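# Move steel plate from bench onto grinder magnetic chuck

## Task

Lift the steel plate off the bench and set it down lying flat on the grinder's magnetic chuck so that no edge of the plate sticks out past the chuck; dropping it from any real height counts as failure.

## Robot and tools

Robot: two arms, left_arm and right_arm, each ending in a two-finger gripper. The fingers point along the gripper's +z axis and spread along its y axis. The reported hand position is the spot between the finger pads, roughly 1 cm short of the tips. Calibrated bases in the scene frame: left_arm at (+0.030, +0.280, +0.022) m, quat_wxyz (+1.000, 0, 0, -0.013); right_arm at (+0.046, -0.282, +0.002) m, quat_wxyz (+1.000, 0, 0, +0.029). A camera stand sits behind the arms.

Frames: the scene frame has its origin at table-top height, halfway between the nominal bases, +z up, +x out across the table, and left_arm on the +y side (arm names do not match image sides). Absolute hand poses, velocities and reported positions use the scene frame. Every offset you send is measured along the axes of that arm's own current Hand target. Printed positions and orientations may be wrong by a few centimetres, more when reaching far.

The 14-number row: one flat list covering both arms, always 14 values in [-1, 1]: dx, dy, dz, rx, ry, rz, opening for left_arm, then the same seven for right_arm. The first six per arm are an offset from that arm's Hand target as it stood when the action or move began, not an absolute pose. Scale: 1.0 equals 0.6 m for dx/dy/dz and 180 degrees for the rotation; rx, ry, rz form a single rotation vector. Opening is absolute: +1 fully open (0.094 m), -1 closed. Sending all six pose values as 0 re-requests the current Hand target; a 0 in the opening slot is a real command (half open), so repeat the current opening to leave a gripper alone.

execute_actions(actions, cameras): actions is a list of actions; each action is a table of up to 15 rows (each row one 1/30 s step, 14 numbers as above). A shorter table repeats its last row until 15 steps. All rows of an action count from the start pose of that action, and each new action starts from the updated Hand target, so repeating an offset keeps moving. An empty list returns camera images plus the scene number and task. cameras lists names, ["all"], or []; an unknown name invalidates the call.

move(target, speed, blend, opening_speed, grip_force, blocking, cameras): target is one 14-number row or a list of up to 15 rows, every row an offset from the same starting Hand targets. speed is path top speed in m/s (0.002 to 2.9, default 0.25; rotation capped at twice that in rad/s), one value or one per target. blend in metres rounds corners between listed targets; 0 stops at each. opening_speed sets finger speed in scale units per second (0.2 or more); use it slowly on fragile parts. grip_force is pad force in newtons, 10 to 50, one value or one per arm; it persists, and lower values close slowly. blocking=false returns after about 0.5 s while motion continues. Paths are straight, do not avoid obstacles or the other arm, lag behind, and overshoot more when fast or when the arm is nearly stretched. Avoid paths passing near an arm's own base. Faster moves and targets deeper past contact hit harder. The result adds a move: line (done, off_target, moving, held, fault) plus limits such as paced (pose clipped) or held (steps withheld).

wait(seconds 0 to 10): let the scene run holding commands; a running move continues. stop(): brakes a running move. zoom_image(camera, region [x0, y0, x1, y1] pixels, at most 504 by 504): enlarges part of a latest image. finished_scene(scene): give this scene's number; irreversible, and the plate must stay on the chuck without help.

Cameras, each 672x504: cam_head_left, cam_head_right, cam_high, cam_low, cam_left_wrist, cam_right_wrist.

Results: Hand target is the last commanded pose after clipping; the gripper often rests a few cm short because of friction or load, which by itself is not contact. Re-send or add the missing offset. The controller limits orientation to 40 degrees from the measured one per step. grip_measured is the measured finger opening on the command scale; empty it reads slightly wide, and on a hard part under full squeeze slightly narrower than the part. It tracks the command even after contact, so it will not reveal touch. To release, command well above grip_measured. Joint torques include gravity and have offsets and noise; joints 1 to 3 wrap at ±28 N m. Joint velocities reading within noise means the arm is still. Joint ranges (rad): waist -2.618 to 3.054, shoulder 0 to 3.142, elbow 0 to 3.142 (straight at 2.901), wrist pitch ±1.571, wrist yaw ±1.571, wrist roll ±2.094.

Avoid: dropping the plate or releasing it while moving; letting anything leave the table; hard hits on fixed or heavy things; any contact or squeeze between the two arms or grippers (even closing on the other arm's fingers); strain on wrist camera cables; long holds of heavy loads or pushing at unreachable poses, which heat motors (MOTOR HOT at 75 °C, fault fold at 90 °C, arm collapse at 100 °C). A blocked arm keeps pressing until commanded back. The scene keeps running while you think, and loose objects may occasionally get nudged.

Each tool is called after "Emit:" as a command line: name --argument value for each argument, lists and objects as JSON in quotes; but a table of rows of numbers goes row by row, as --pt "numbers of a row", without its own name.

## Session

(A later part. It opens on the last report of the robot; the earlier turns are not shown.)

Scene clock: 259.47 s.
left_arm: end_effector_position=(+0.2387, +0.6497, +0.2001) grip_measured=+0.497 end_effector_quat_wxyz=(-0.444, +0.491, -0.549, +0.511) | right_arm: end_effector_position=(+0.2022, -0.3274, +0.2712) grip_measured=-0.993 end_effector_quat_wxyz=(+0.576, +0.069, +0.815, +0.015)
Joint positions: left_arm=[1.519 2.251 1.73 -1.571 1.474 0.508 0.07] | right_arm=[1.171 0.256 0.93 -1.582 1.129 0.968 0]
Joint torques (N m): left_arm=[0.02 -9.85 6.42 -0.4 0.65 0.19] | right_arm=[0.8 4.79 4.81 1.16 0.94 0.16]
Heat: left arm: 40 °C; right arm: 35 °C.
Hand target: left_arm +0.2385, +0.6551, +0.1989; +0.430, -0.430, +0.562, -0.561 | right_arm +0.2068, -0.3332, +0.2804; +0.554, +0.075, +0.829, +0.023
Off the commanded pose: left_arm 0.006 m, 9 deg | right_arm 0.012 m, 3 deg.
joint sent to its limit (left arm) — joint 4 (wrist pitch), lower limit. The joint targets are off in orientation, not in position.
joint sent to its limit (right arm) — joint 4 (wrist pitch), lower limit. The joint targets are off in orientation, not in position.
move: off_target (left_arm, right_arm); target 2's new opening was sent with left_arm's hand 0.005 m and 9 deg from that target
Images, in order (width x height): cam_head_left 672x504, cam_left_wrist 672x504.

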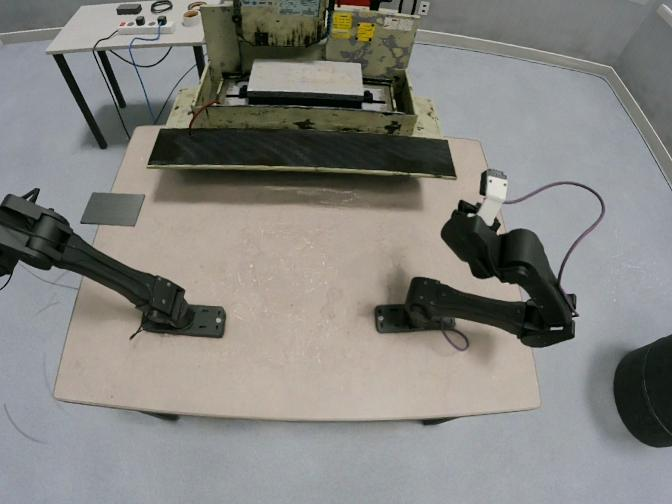

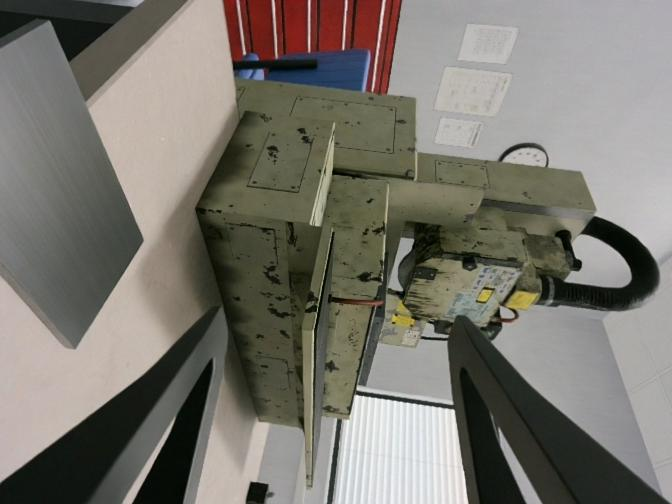

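Emit:
move --pt "-0.017 0.307 0.03 0 0 0 0.3 0 0 0 0 0 0 -1" --cameras '["cam_left_wrist","cam_low"]'

Emit:
zoom_image --camera "cam_low" --region '[400, 200, 672, 404]'

Scene clock: 264.43 s.
left_arm: end_effector_position=(+0.2569, +0.6579, +0.0162) grip_measured=+0.303 end_effector_quat_wxyz=(+0.423, -0.467, +0.563, -0.535) | right_arm: end_effector_position=(+0.2022, -0.3274, +0.2712) grip_measured=-0.993 end_effector_quat_wxyz=(+0.576, +0.069, +0.815, +0.015)
Joint positions: left_arm=[1.474 2.819 1.937 -1.573 1.46 0.865 0.061] | right_arm=[1.171 0.256 0.93 -1.582 1.129 0.968 0]
Joint torques (N m): left_arm=[-0.35 -12.37 4.85 -0.72 0.5 0.17] | right_arm=[0.77 4.9 4.94 1.19 0.95 0.16]
Heat: left arm: 41 °C; right arm: 35 °C.
Hand target: left_arm +0.2584, +0.6603, +0.0147; +0.430, -0.430, +0.562, -0.561 | right_arm +0.2068, -0.3332, +0.2804; +0.554, +0.075, +0.829, +0.023
Off the commanded pose: left_arm 0.003 m, 5 deg | right_arm 0.012 m, 3 deg.
joint sent to its limit (left arm) — joint 4 (wrist pitch), lower limit. The joint targets are off in orientation, not in position.
joint sent to its limit (right arm) — joint 4 (wrist pitch), lower limit. The joint targets are off in orientation, not in position.
move: off_target (left_arm, right_arm)
Images, in order (width x height): cam_low 672x504, cam_left_wrist 672x504.

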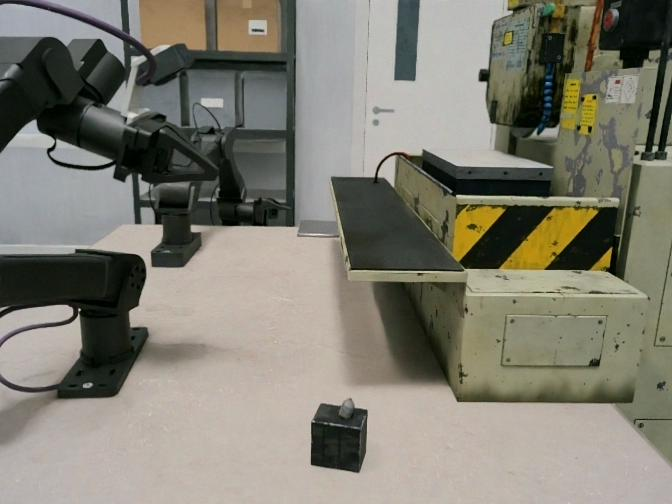

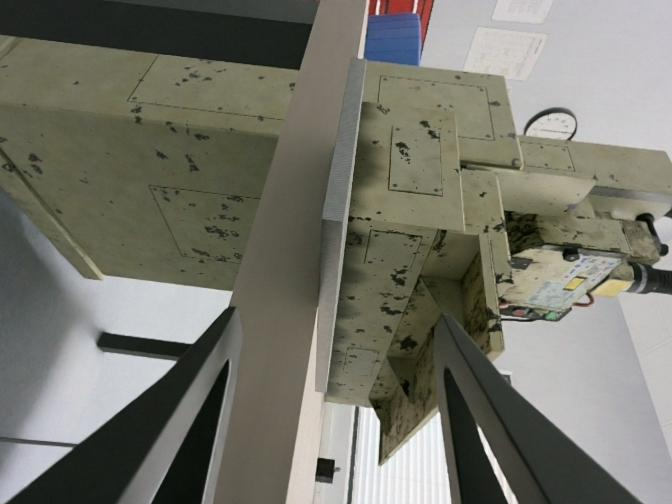

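Scaled by 1.853 from the camera's 672x504 image, which has a finer 960x720 frame.

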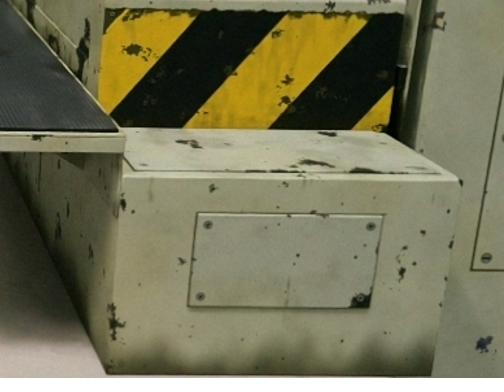

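Emit:
move --pt "0 0.018 0 0 0 0 0.3 0 0 0 0 0 0 -1" --pt "0 0.018 0.143 0 0 0 0.3 0 0 0 0 0 0 -1" --speed 0.12 --cameras '["cam_left_wrist","cam_low","cam_head_left"]'

Emit:
zoom_image --camera "cam_low" --region '[180, 180, 380, 270]'

Emit:
zoom_image --camera "cam_head_left" --region '[60, 120, 260, 270]'

Scene clock: 271.23 s.
left_arm: end_effector_position=(+0.3403, +0.6334, +0.0100) grip_measured=+0.303 end_effector_quat_wxyz=(+0.403, -0.413, +0.579, -0.576) | right_arm: end_effector_position=(+0.2022, -0.3274, +0.2712) grip_measured=-0.993 end_effector_quat_wxyz=(+0.576, +0.069, +0.815, +0.015)
Joint positions: left_arm=[1.269 2.888 2.046 -1.468 1.555 0.73 0.061] | right_arm=[1.171 0.256 0.93 -1.582 1.129 0.968 0]
Joint torques (N m): left_arm=[0.16 -11.7 4.97 -0.44 0.74 -0.01] | right_arm=[0.85 4.71 4.83 1.18 0.94 0.14]
Heat: left arm: 40 °C; right arm: 35 °C.
Hand target: left_arm +0.3412, +0.6380, +0.0039; +0.430, -0.430, +0.562, -0.561 | right_arm +0.2068, -0.3332, +0.2804; +0.554, +0.075, +0.829, +0.023
Off the commanded pose: left_arm 0.008 m, 4 deg | right_arm 0.012 m, 3 deg.
joint sent to its limit (left arm) — joint 5 (wrist yaw), upper limit. The joint targets are off in orientation, not in position.
joint sent to its limit (right arm) — joint 4 (wrist pitch), lower limit. The joint targets are off in orientation, not in position.
move: off_target (left_arm, right_arm)
Images, in order (width x height): cam_head_left 672x504, cam_low 672x504, cam_left_wrist 672x504.

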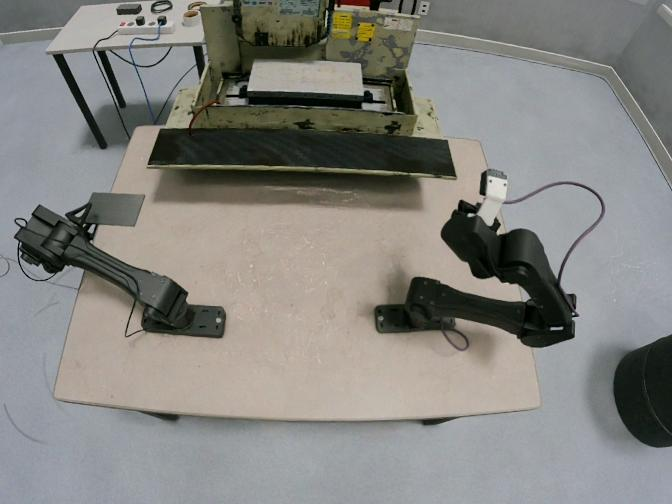

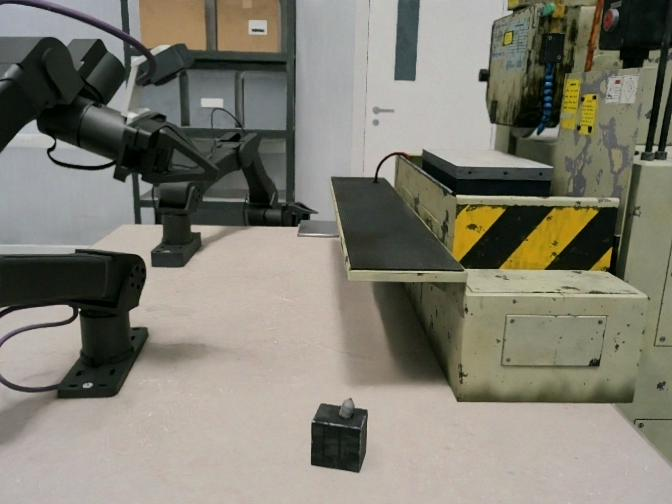

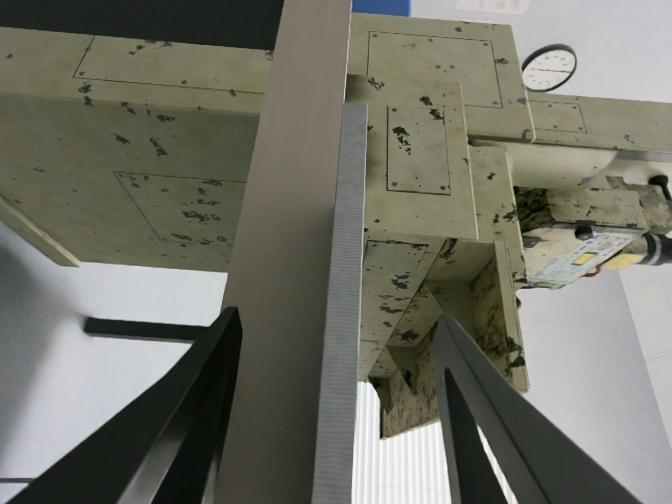

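Scaled by 2.520 from the camera's 672x504 image, which has a finer 960x720 frame.

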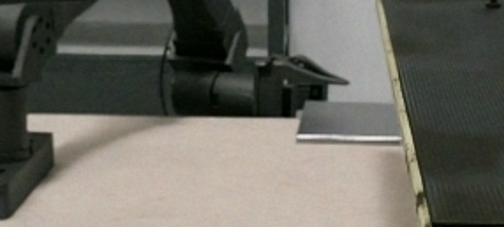

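Scaled by 2.520 from the camera's 672x504 image, which has a finer 960x720 frame.

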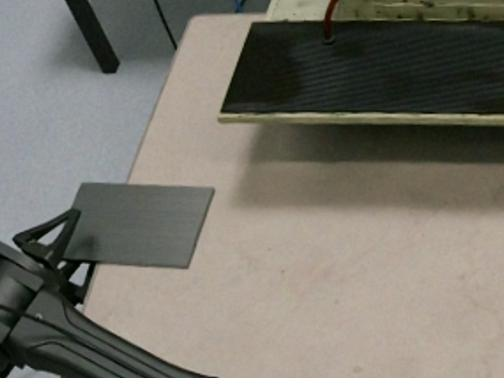

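Emit:
move --pt "0.006 0 0.008 0 0 0 -0.88 0 0 0 0 0 0 -1" --opening_speed 0.4 --speed 0.05 --cameras '["cam_left_wrist","cam_head_left"]'

Emit:
zoom_image --camera "cam_head_left" --region '[60, 120, 260, 270]'

Scene clock: 278.13 s.
left_arm: end_effector_position=(+0.3426, +0.6360, +0.0096) grip_measured=-0.839 end_effector_quat_wxyz=(+0.413, -0.407, +0.579, -0.573) | right_arm: end_effector_position=(+0.2022, -0.3274, +0.2712) grip_measured=-0.993 end_effector_quat_wxyz=(+0.576, +0.069, +0.815, +0.015)
Joint positions: left_arm=[1.266 2.888 2.045 -1.424 1.569 0.709 0.008] | right_arm=[1.171 0.256 0.93 -1.582 1.129 0.968 0]
Joint torques (N m): left_arm=[-0.64 -12.59 3.74 -0.49 0.61 -0.03] | right_arm=[0.7 4.88 4.83 1.19 0.95 0.14]
Heat: left arm: 41 °C; right arm: 35 °C.
Hand target: left_arm +0.3449, +0.6333, +0.0038; +0.430, -0.430, +0.562, -0.561 | right_arm +0.2068, -0.3332, +0.2804; +0.554, +0.075, +0.829, +0.023
Off the commanded pose: left_arm 0.007 m, 4 deg | right_arm 0.012 m, 3 deg.
joint sent to its limit (left arm) — joint 5 (wrist yaw), upper limit. The joint targets are off in orientation, not in position.
joint sent to its limit (right arm) — joint 4 (wrist pitch), lower limit. The joint targets are off in orientation, not in position.
move: off_target (left_arm, right_arm)
Images, in order (width x height): cam_head_left 672x504, cam_left_wrist 672x504.

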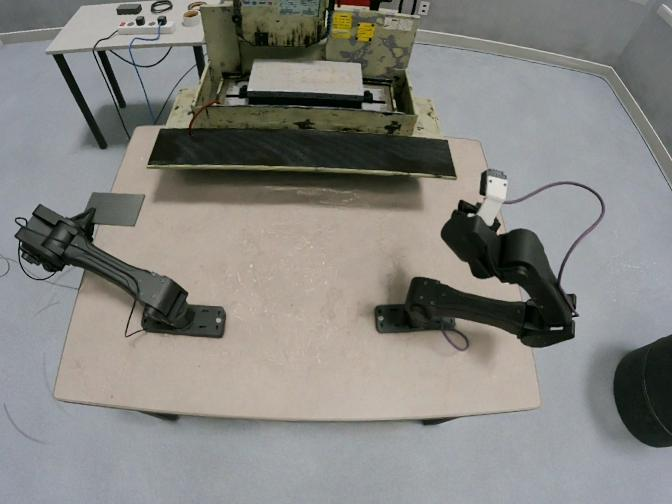

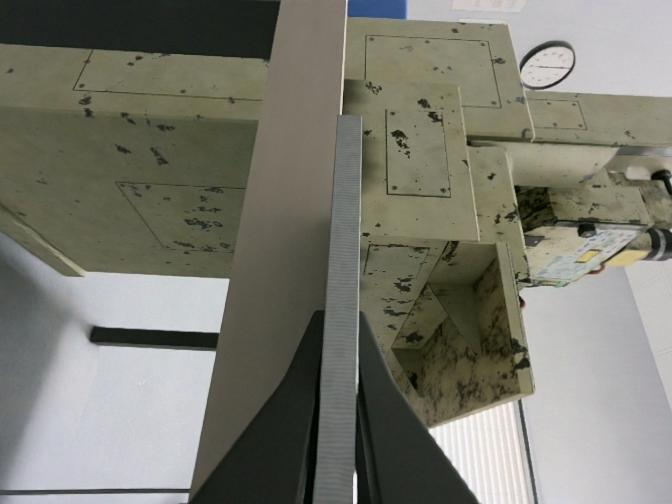

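Scaled by 2.520 from the camera's 672x504 image, which has a finer 960x720 frame.

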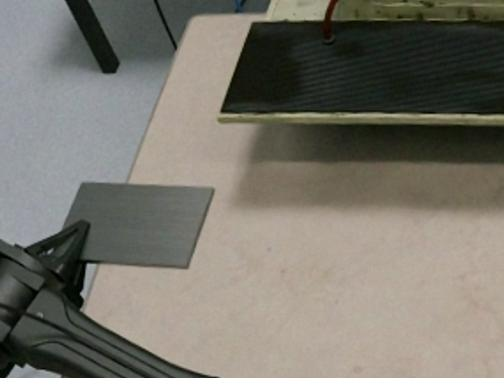

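Emit:
move --pt "-0.048 0 -0.013 0 0 0 -1 0 0 0 0 0 0 -1" --pt "-0.048 -0.25 -0.013 0 0 0 -1 0 0 0 0 0 0 -1" --speed '[0.06,0.08]' --cameras '["cam_left_wrist","cam_head_left","cam_low"]'

Emit:
zoom_image --camera "cam_head_left" --region '[0, 120, 200, 270]'

Emit:
zoom_image --camera "cam_low" --region '[180, 110, 380, 270]'

Scene clock: 288.03 s.
left_arm: end_effector_position=(+0.3371, +0.6648, +0.0466) grip_measured=-0.840 end_effector_quat_wxyz=(+0.349, -0.473, +0.644, -0.490) | right_arm: end_effector_position=(+0.2022, -0.3274, +0.2712) grip_measured=-0.993 end_effector_quat_wxyz=(+0.576, +0.069, +0.815, +0.015)
Joint positions: left_arm=[1.283 2.556 1.821 -0.847 1.291 -0.002 0.008] | right_arm=[1.171 0.256 0.93 -1.582 1.129 0.968 0]
Joint torques (N m): left_arm=[0.31 -24.55 5.87 -0.19 3.38 -0.61] | right_arm=[0.69 4.81 4.85 1.15 0.97 0.15]
Heat: left arm: 44 °C; right arm: 34 °C.
Hand target: left_arm +0.3450, +0.6630, +0.1539; +0.430, -0.430, +0.562, -0.561 | right_arm +0.2068, -0.3332, +0.2804; +0.554, +0.075, +0.829, +0.023
Off the commanded pose: left_arm 0.108 m, 16 deg | right_arm 0.012 m, 3 deg.
joint sent to its limit (right arm) — joint 4 (wrist pitch), lower limit. The joint targets are off in orientation, not in position.
move: off_target (left_arm, right_arm)
Images, in order (width x height): cam_head_left 672x504, cam_low 672x504, cam_left_wrist 672x504.

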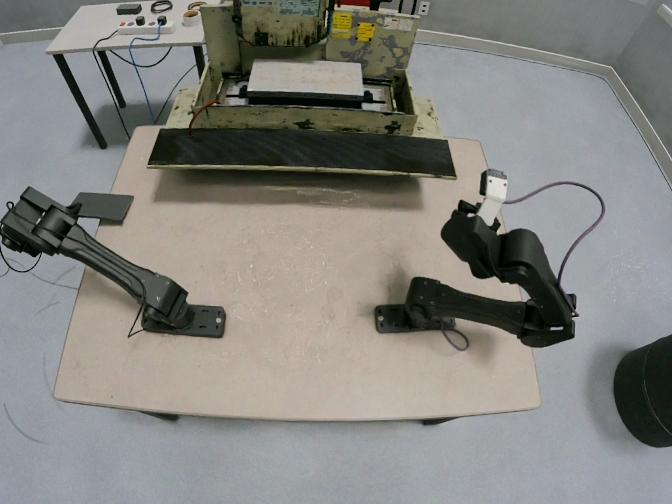

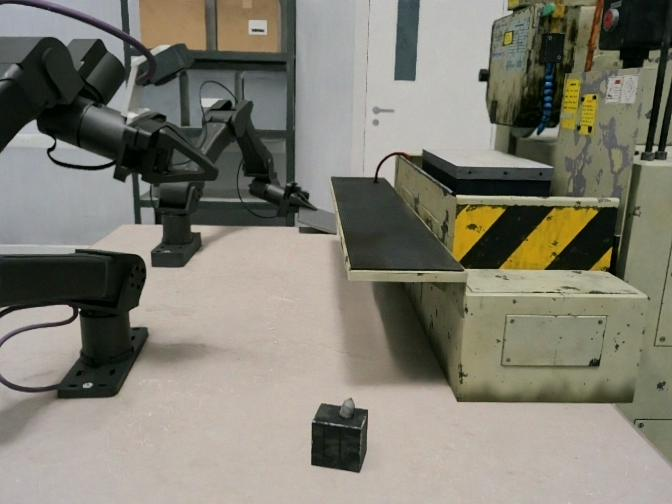

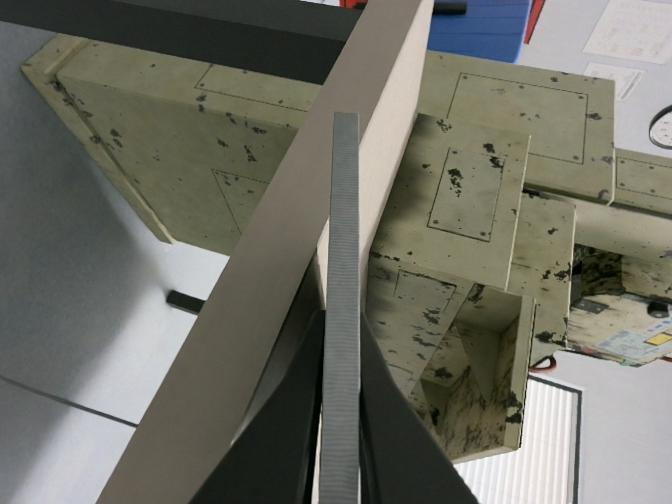

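Scaled by 2.520 from the camera's 672x504 image, which has a finer 960x720 frame.

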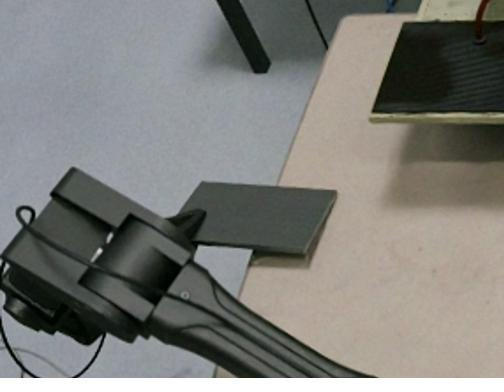

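Scaled by 2.520 from the camera's 672x504 image, which has a finer 960x720 frame.

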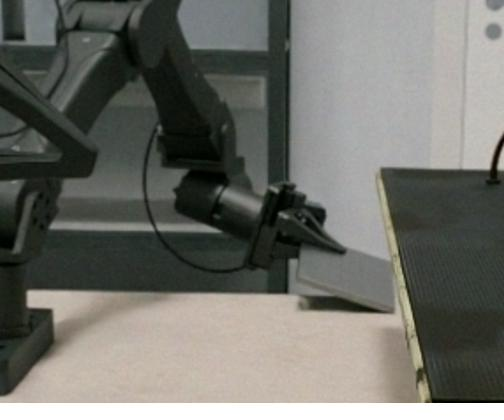

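Emit:
move --pt "0 -0.13 0 0.04 0 0.04 -1 0 0 0 0 0 0 -1" --speed 0.08 --cameras '["cam_left_wrist","cam_head_left","cam_low"]'

Emit:
zoom_image --camera "cam_low" --region '[180, 110, 380, 270]'

Scene clock: 294.30 s.
left_arm: end_effector_position=(+0.3421, +0.6841, +0.1143) grip_measured=-0.840 end_effector_quat_wxyz=(+0.395, -0.464, +0.644, -0.462) | right_arm: end_effector_position=(+0.2022, -0.3274, +0.2712) grip_measured=-0.993 end_effector_quat_wxyz=(+0.576, +0.069, +0.815, +0.015)
Joint positions: left_arm=[1.286 2.394 1.786 -0.699 1.296 -0.191 0.008] | right_arm=[1.171 0.256 0.93 -1.582 1.129 0.968 0]
Joint torques (N m): left_arm=[0.06 -24.79 6.99 0.48 3.66 -0.72] | right_arm=[0.76 4.72 4.82 1.19 0.92 0.15]
Heat: left arm: 46 °C; right arm: 34 °C.
Hand target: left_arm +0.3451, +0.6629, +0.2318; +0.490, -0.366, +0.551, -0.567 | right_arm +0.2068, -0.3332, +0.2804; +0.554, +0.075, +0.829, +0.023
Off the commanded pose: left_arm 0.119 m, 23 deg | right_arm 0.012 m, 3 deg.
joint sent to its limit (left arm) — joint 5 (wrist yaw), upper limit. The joint targets are off in position and orientation.
joint sent to its limit (right arm) — joint 4 (wrist pitch), lower limit. The joint targets are off in orientation, not in position.
move: off_target (left_arm, right_arm)
Images, in order (width x height): cam_head_left 672x504, cam_low 672x504, cam_left_wrist 672x504.

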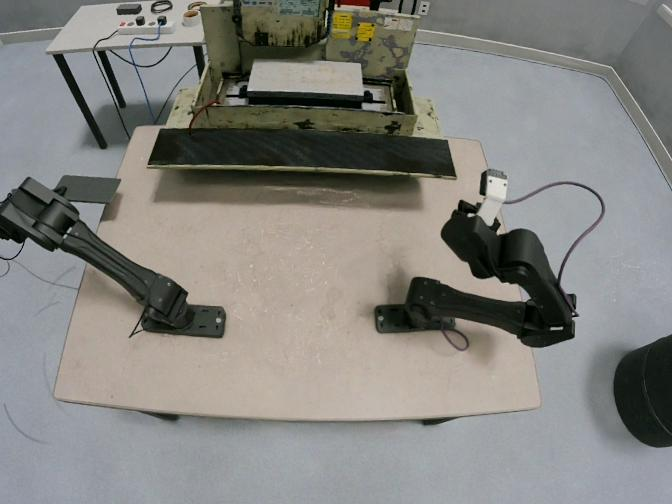

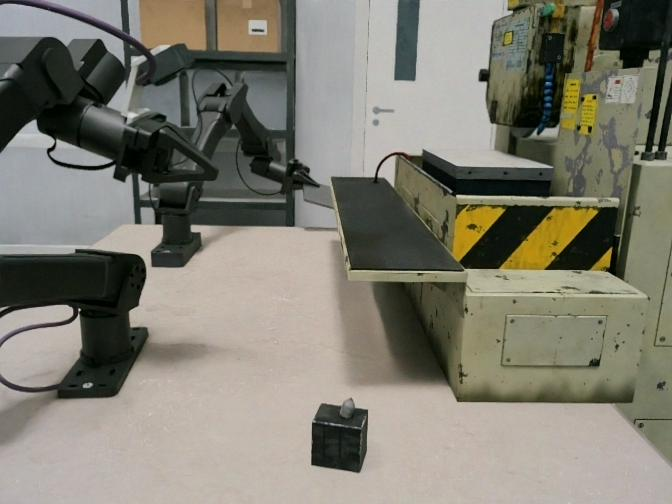

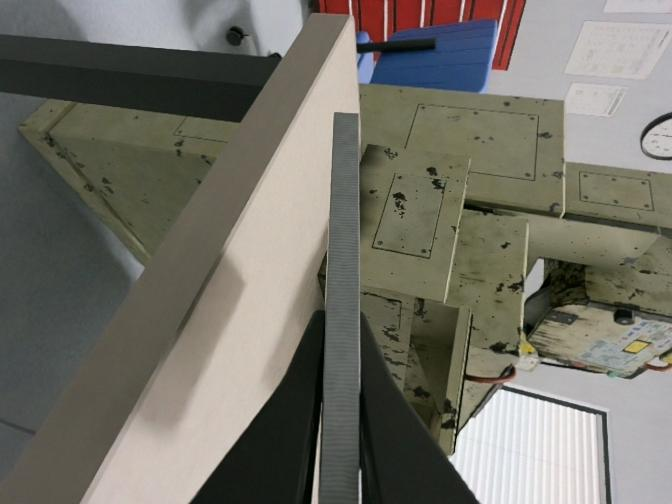

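Scaled by 2.520 from the camera's 672x504 image, which has a finer 960x720 frame.

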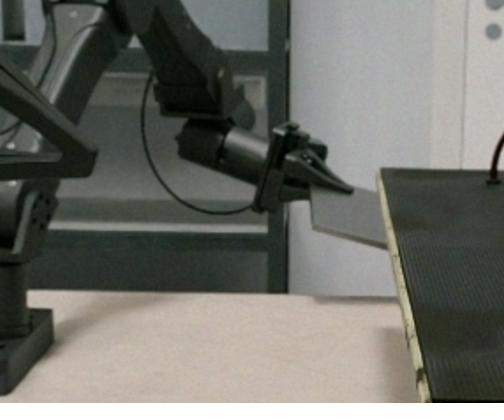

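Emit:
move --pt "0.055 -0.178 -0.009 0 0 0 -1 0 0 0 0 0 0 -1" --speed 0.1 --cameras '["cam_left_wrist","cam_head_left","cam_low"]'

Emit:
zoom_image --camera "cam_low" --region '[180, 110, 380, 270]'

Scene clock: 303.17 s.
left_arm: end_effector_position=(+0.3182, +0.6573, +0.2310) grip_measured=-0.840 end_effector_quat_wxyz=(+0.415, -0.475, +0.628, -0.455) | right_arm: end_effector_position=(+0.2022, -0.3274, +0.2712) grip_measured=-0.993 end_effector_quat_wxyz=(+0.576, +0.069, +0.815, +0.015)
Joint positions: left_arm=[1.32 2.084 1.722 -0.845 1.311 -0.285 0.008] | right_arm=[1.171 0.256 0.93 -1.582 1.129 0.968 0]
Joint torques (N m): left_arm=[0.46 -21.61 7.62 0.6 3.48 -0.7] | right_arm=[0.72 4.77 4.82 1.17 0.92 0.13]
Heat: left arm: 49 °C; right arm: 34 °C.
Hand target: left_arm +0.3153, +0.6232, +0.3321; +0.490, -0.366, +0.551, -0.567 | right_arm +0.2068, -0.3332, +0.2804; +0.554, +0.075, +0.829, +0.023
Off the commanded pose: left_arm 0.107 m, 22 deg | right_arm 0.012 m, 3 deg.
joint sent to its limit (left arm) — joint 5 (wrist yaw), upper limit. The joint targets are off in position and orientation.
joint sent to its limit (right arm) — joint 4 (wrist pitch), lower limit. The joint targets are off in orientation, not in position.
move: off_target (left_arm, right_arm)
Images, in order (width x height): cam_head_left 672x504, cam_low 672x504, cam_left_wrist 672x504.

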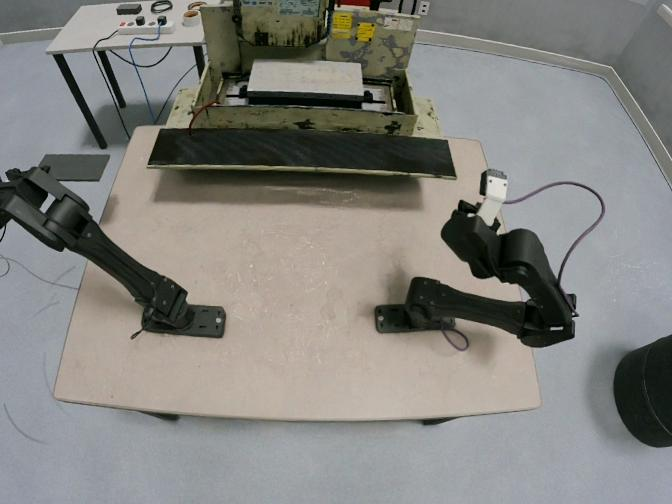

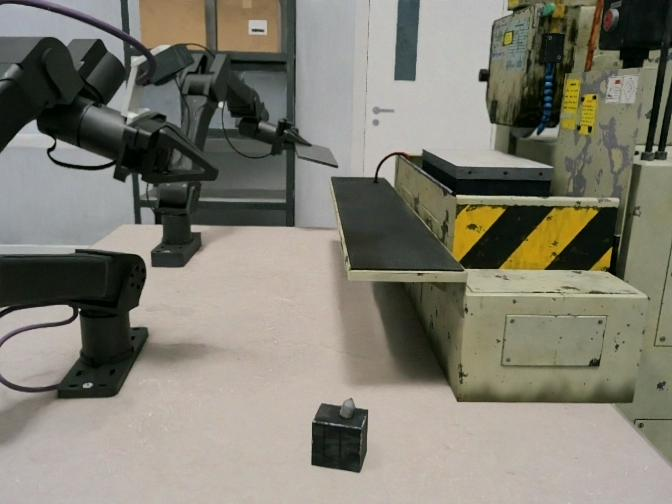

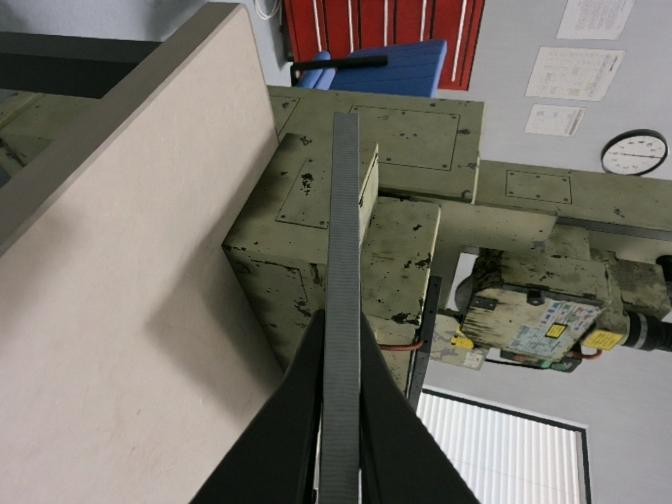

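Scaled by 2.520 from the camera's 672x504 image, which has a finer 960x720 frame.

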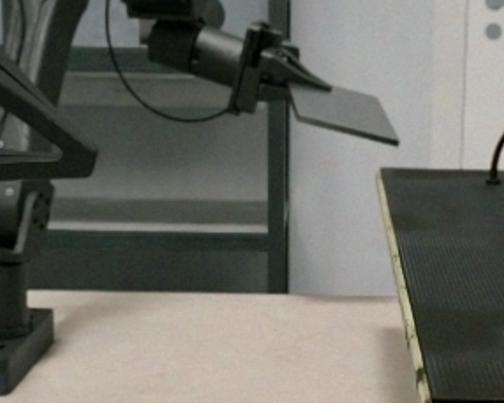

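Emit:
move --pt "0.034 -0.193 0.083 0.07 0.04 -0.03 -1 0 0 0 0 0 0 -1" --speed 0.1 --cameras '["cam_left_wrist","cam_head_left","cam_low"]'

Emit:
zoom_image --camera "cam_low" --region '[180, 40, 380, 200]'

Scene clock: 314.33 s.
left_arm: end_effector_position=(+0.3497, +0.6353, +0.3568) grip_measured=-0.840 end_effector_quat_wxyz=(+0.393, -0.499, +0.579, -0.511) | right_arm: end_effector_position=(+0.2022, -0.3274, +0.2712) grip_measured=-0.993 end_effector_quat_wxyz=(+0.576, +0.069, +0.815, +0.015)
Joint positions: left_arm=[1.24 1.977 1.963 -0.826 1.343 -0.8 0.008] | right_arm=[1.171 0.256 0.93 -1.582 1.129 0.968 0]
Joint torques (N m): left_arm=[-0.64 -21.04 8.14 1.52 3.01 -0.72] | right_arm=[0.8 4.79 4.85 1.2 0.96 0.14]
Heat: left arm: 50 °C; right arm: 34 °C.
Hand target: left_arm +0.3401, +0.5802, +0.4497; +0.465, -0.299, +0.498, -0.669 | right_arm +0.2068, -0.3332, +0.2804; +0.554, +0.075, +0.829, +0.023
Off the commanded pose: left_arm 0.108 m, 32 deg | right_arm 0.012 m, 3 deg.
joint sent to its limit (left arm) — joint 5 (wrist yaw), upper limit. The joint targets are off in position and orientation.
joint sent to its limit (right arm) — joint 4 (wrist pitch), lower limit. The joint targets are off in orientation, not in position.
move: off_target (left_arm, right_arm)
Images, in order (width x height): cam_head_left 672x504, cam_low 672x504, cam_left_wrist 672x504.

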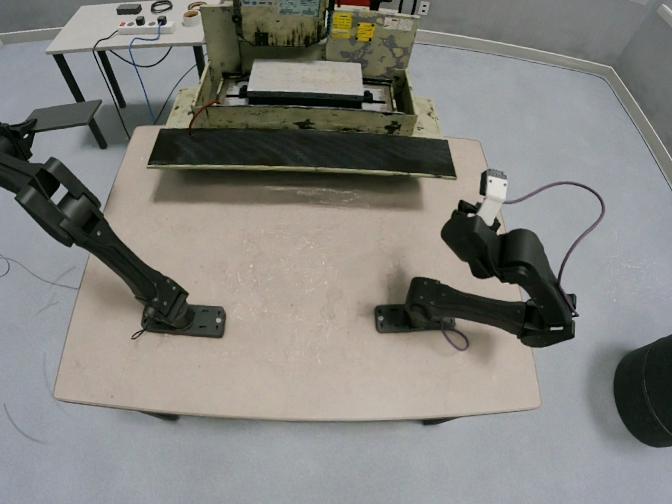

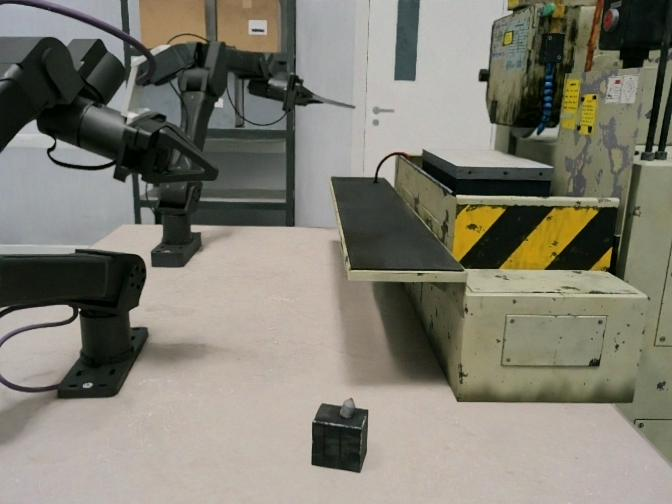

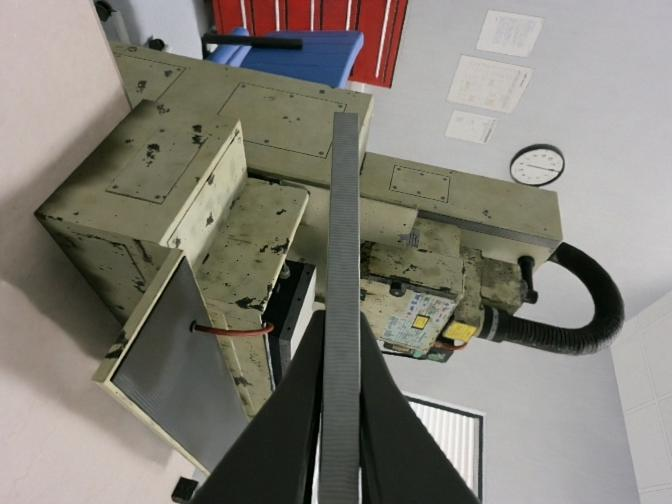

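Scaled by 2.520 from the camera's 672x504 image, which has a finer 960x720 frame.

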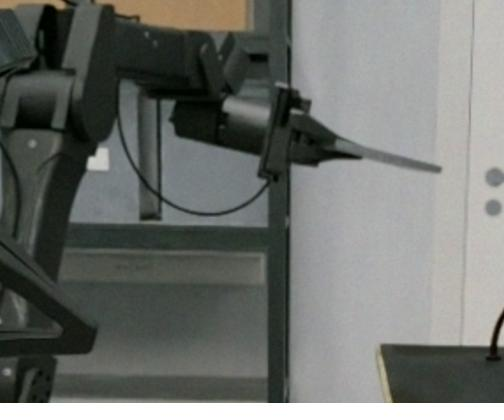

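Emit:
move --pt "0.273 0.103 0.452 0 0.055 0 -1 0 0 0 0 0 0 -1" --speed 0.12 --cameras '["cam_left_wrist","cam_head_left","cam_low","cam_high"]'

Emit:
zoom_image --camera "cam_low" --region '[330, 40, 580, 200]'

Scene clock: 322.73 s.
left_arm: end_effector_position=(+0.5332, +0.3166, +0.3819) grip_measured=-0.840 end_effector_quat_wxyz=(-0.323, +0.330, -0.581, +0.670) | right_arm: end_effector_position=(+0.2022, -0.3274, +0.2712) grip_measured=-0.993 end_effector_quat_wxyz=(+0.576, +0.069, +0.815, +0.015)
Joint positions: left_arm=[0.395 1.742 1.298 0.632 0.965 -1.794 0.008] | right_arm=[1.171 0.256 0.93 -1.582 1.129 0.968 0]
Joint torques (N m): left_arm=[0.05 -12.42 12.12 3.39 -0.62 -0.73] | right_arm=[0.83 4.81 4.93 1.15 0.93 0.14]
Heat: left arm: 50 °C; right arm: 34 °C.
Hand target: left_arm +0.5302, +0.3202, +0.4697; -0.420, +0.240, -0.536, +0.692 | right_arm +0.2068, -0.3332, +0.2804; +0.554, +0.075, +0.829, +0.023
Off the commanded pose: left_arm 0.088 m, 16 deg | right_arm 0.012 m, 3 deg.
joint sent to its limit (right arm) — joint 4 (wrist pitch), lower limit. The joint targets are off in orientation, not in position.
move: off_target (left_arm, right_arm)
Images, in order (width x height): cam_head_left 672x504, cam_high 672x504, cam_low 672x504, cam_left_wrist 672x504.

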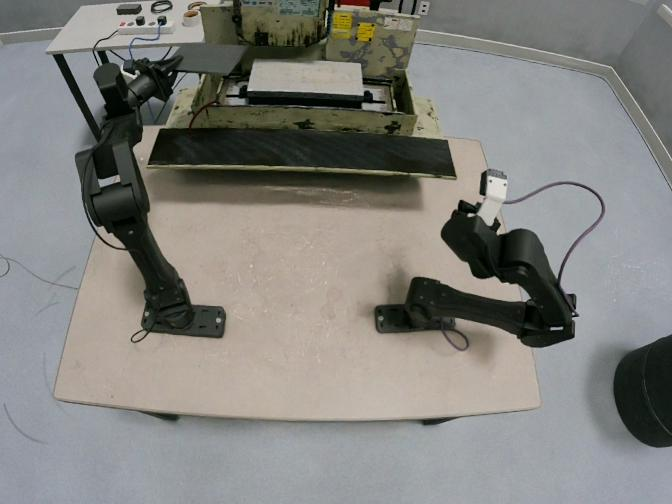

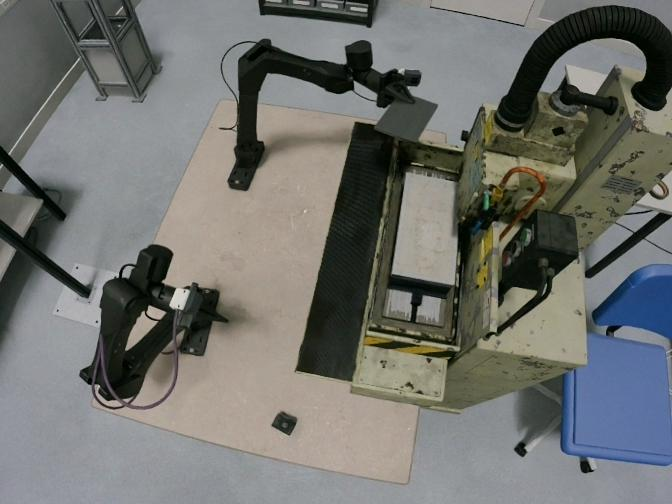

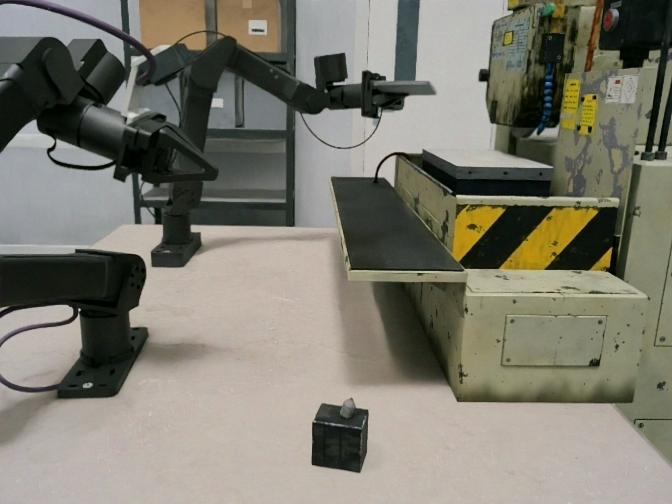

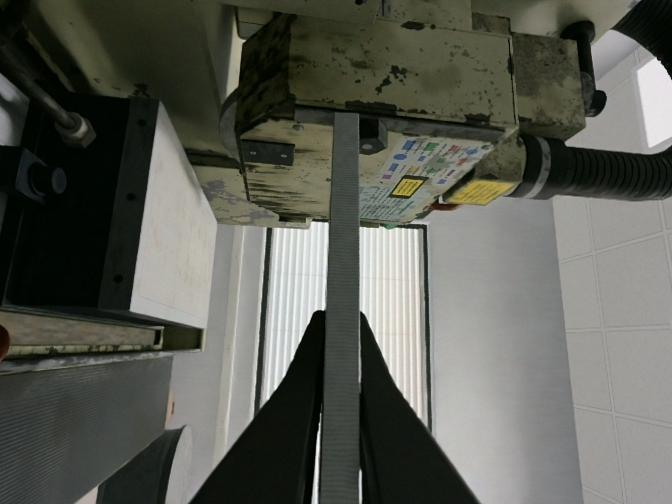

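Scaled by 2.016 from the camera's 672x504 image, which has a finer 960x720 frame.

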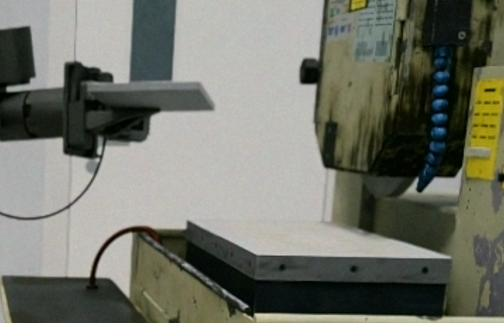

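Emit:
move --pt "0.0755 0.098 0.154 -0.02 0 0 -1 0 0 0 0 0 0 -1" --speed 0.1 --cameras '["cam_left_wrist","cam_head_left","cam_low","cam_high"]'

Emit:
zoom_image --camera "cam_low" --region '[330, 40, 580, 200]'

Emit:
zoom_image --camera "cam_high" --region '[320, 50, 520, 250]'

Emit:
zoom_image --camera "cam_head_left" --region '[120, 20, 420, 170]'

Scene clock: 333.07 s.
left_arm: end_effector_position=(+0.5818, +0.2329, +0.3024) grip_measured=-0.840 end_effector_quat_wxyz=(+0.299, -0.389, +0.631, -0.601) | right_arm: end_effector_position=(+0.2022, -0.3274, +0.2712) grip_measured=-0.993 end_effector_quat_wxyz=(+0.576, +0.069, +0.815, +0.015)
Joint positions: left_arm=[0.142 1.833 1.327 0.38 0.667 -1.584 0.008] | right_arm=[1.171 0.256 0.93 -1.582 1.129 0.968 0]
Joint torques (N m): left_arm=[-0.05 -15.02 14.67 4.1 0.35 -0.53] | right_arm=[0.75 4.71 4.75 1.16 0.93 0.11]
Heat: left arm: 48 °C; right arm: 34 °C.
Hand target: left_arm +0.5975, +0.2281, +0.4375; +0.412, -0.254, +0.557, -0.675 | right_arm +0.2068, -0.3332, +0.2804; +0.554, +0.075, +0.829, +0.023
Off the commanded pose: left_arm 0.136 m, 24 deg | right_arm 0.012 m, 3 deg.
joint sent to its limit (right arm) — joint 4 (wrist pitch), lower limit. The joint targets are off in orientation, not in position.
move: off_target (left_arm, right_arm)
Images, in order (width x height): cam_head_left 672x504, cam_high 672x504, cam_low 672x504, cam_left_wrist 672x504.

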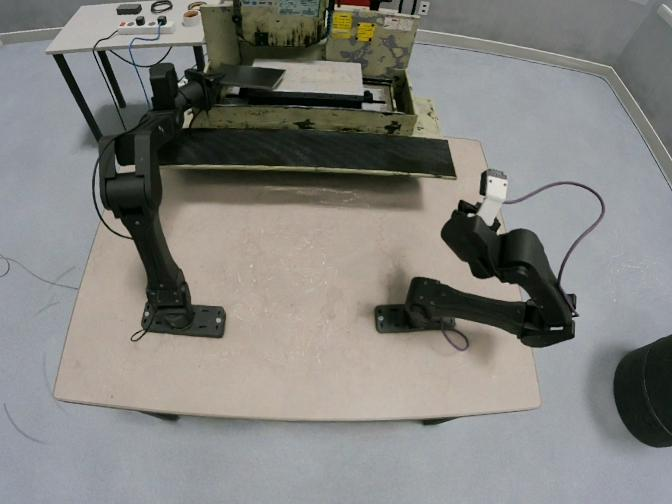

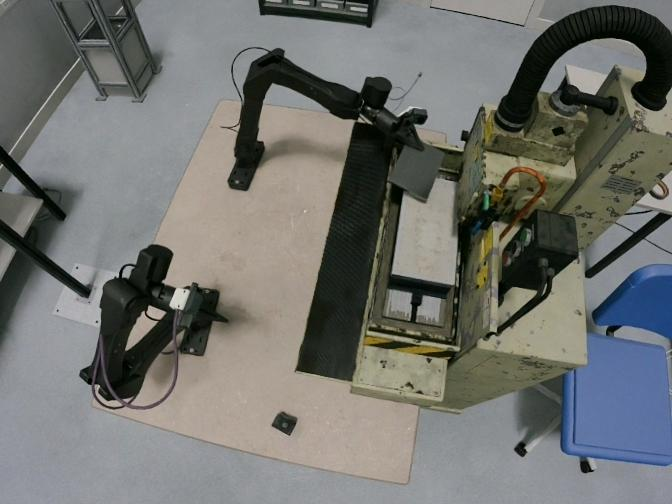

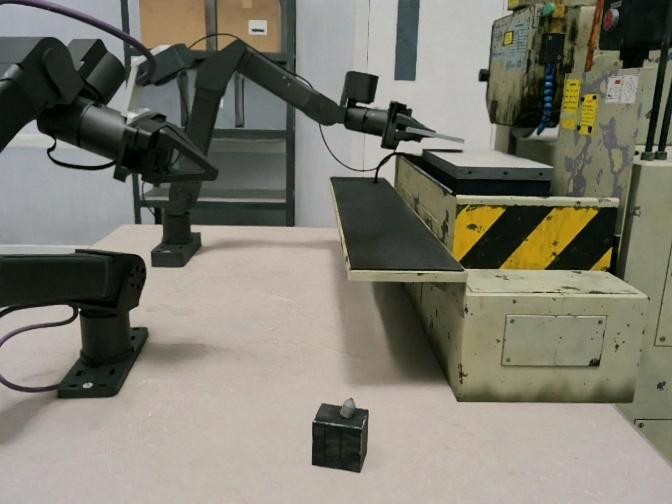

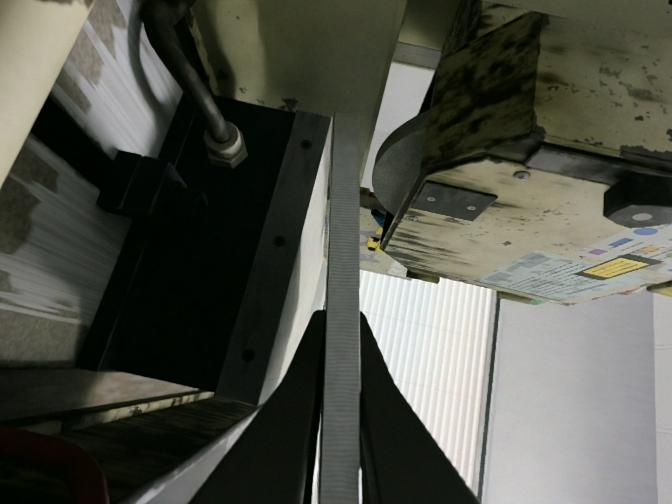

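Scaled by 2.016 from the camera's 672x504 image, which has a finer 960x720 frame.

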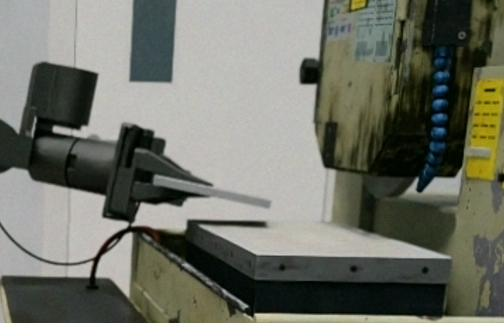

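Scaled by 2.520 from the camera's 672x504 image, which has a finer 960x720 frame.

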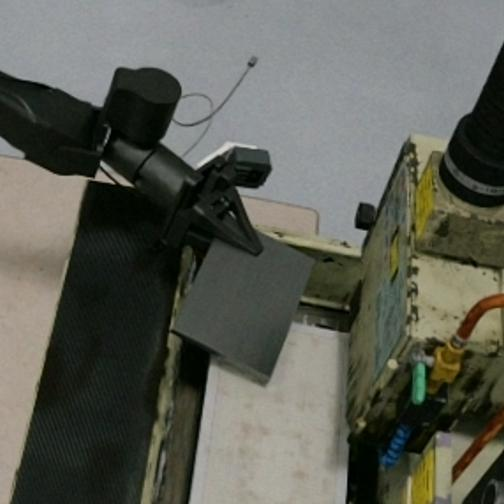

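Scaled by 1.680 from the camera's 672x504 image, which has a finer 960x720 frame.

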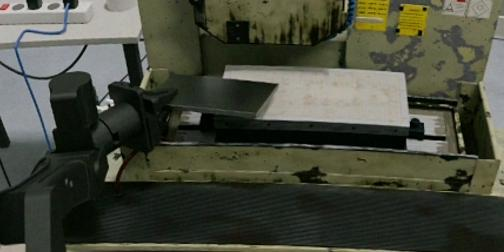

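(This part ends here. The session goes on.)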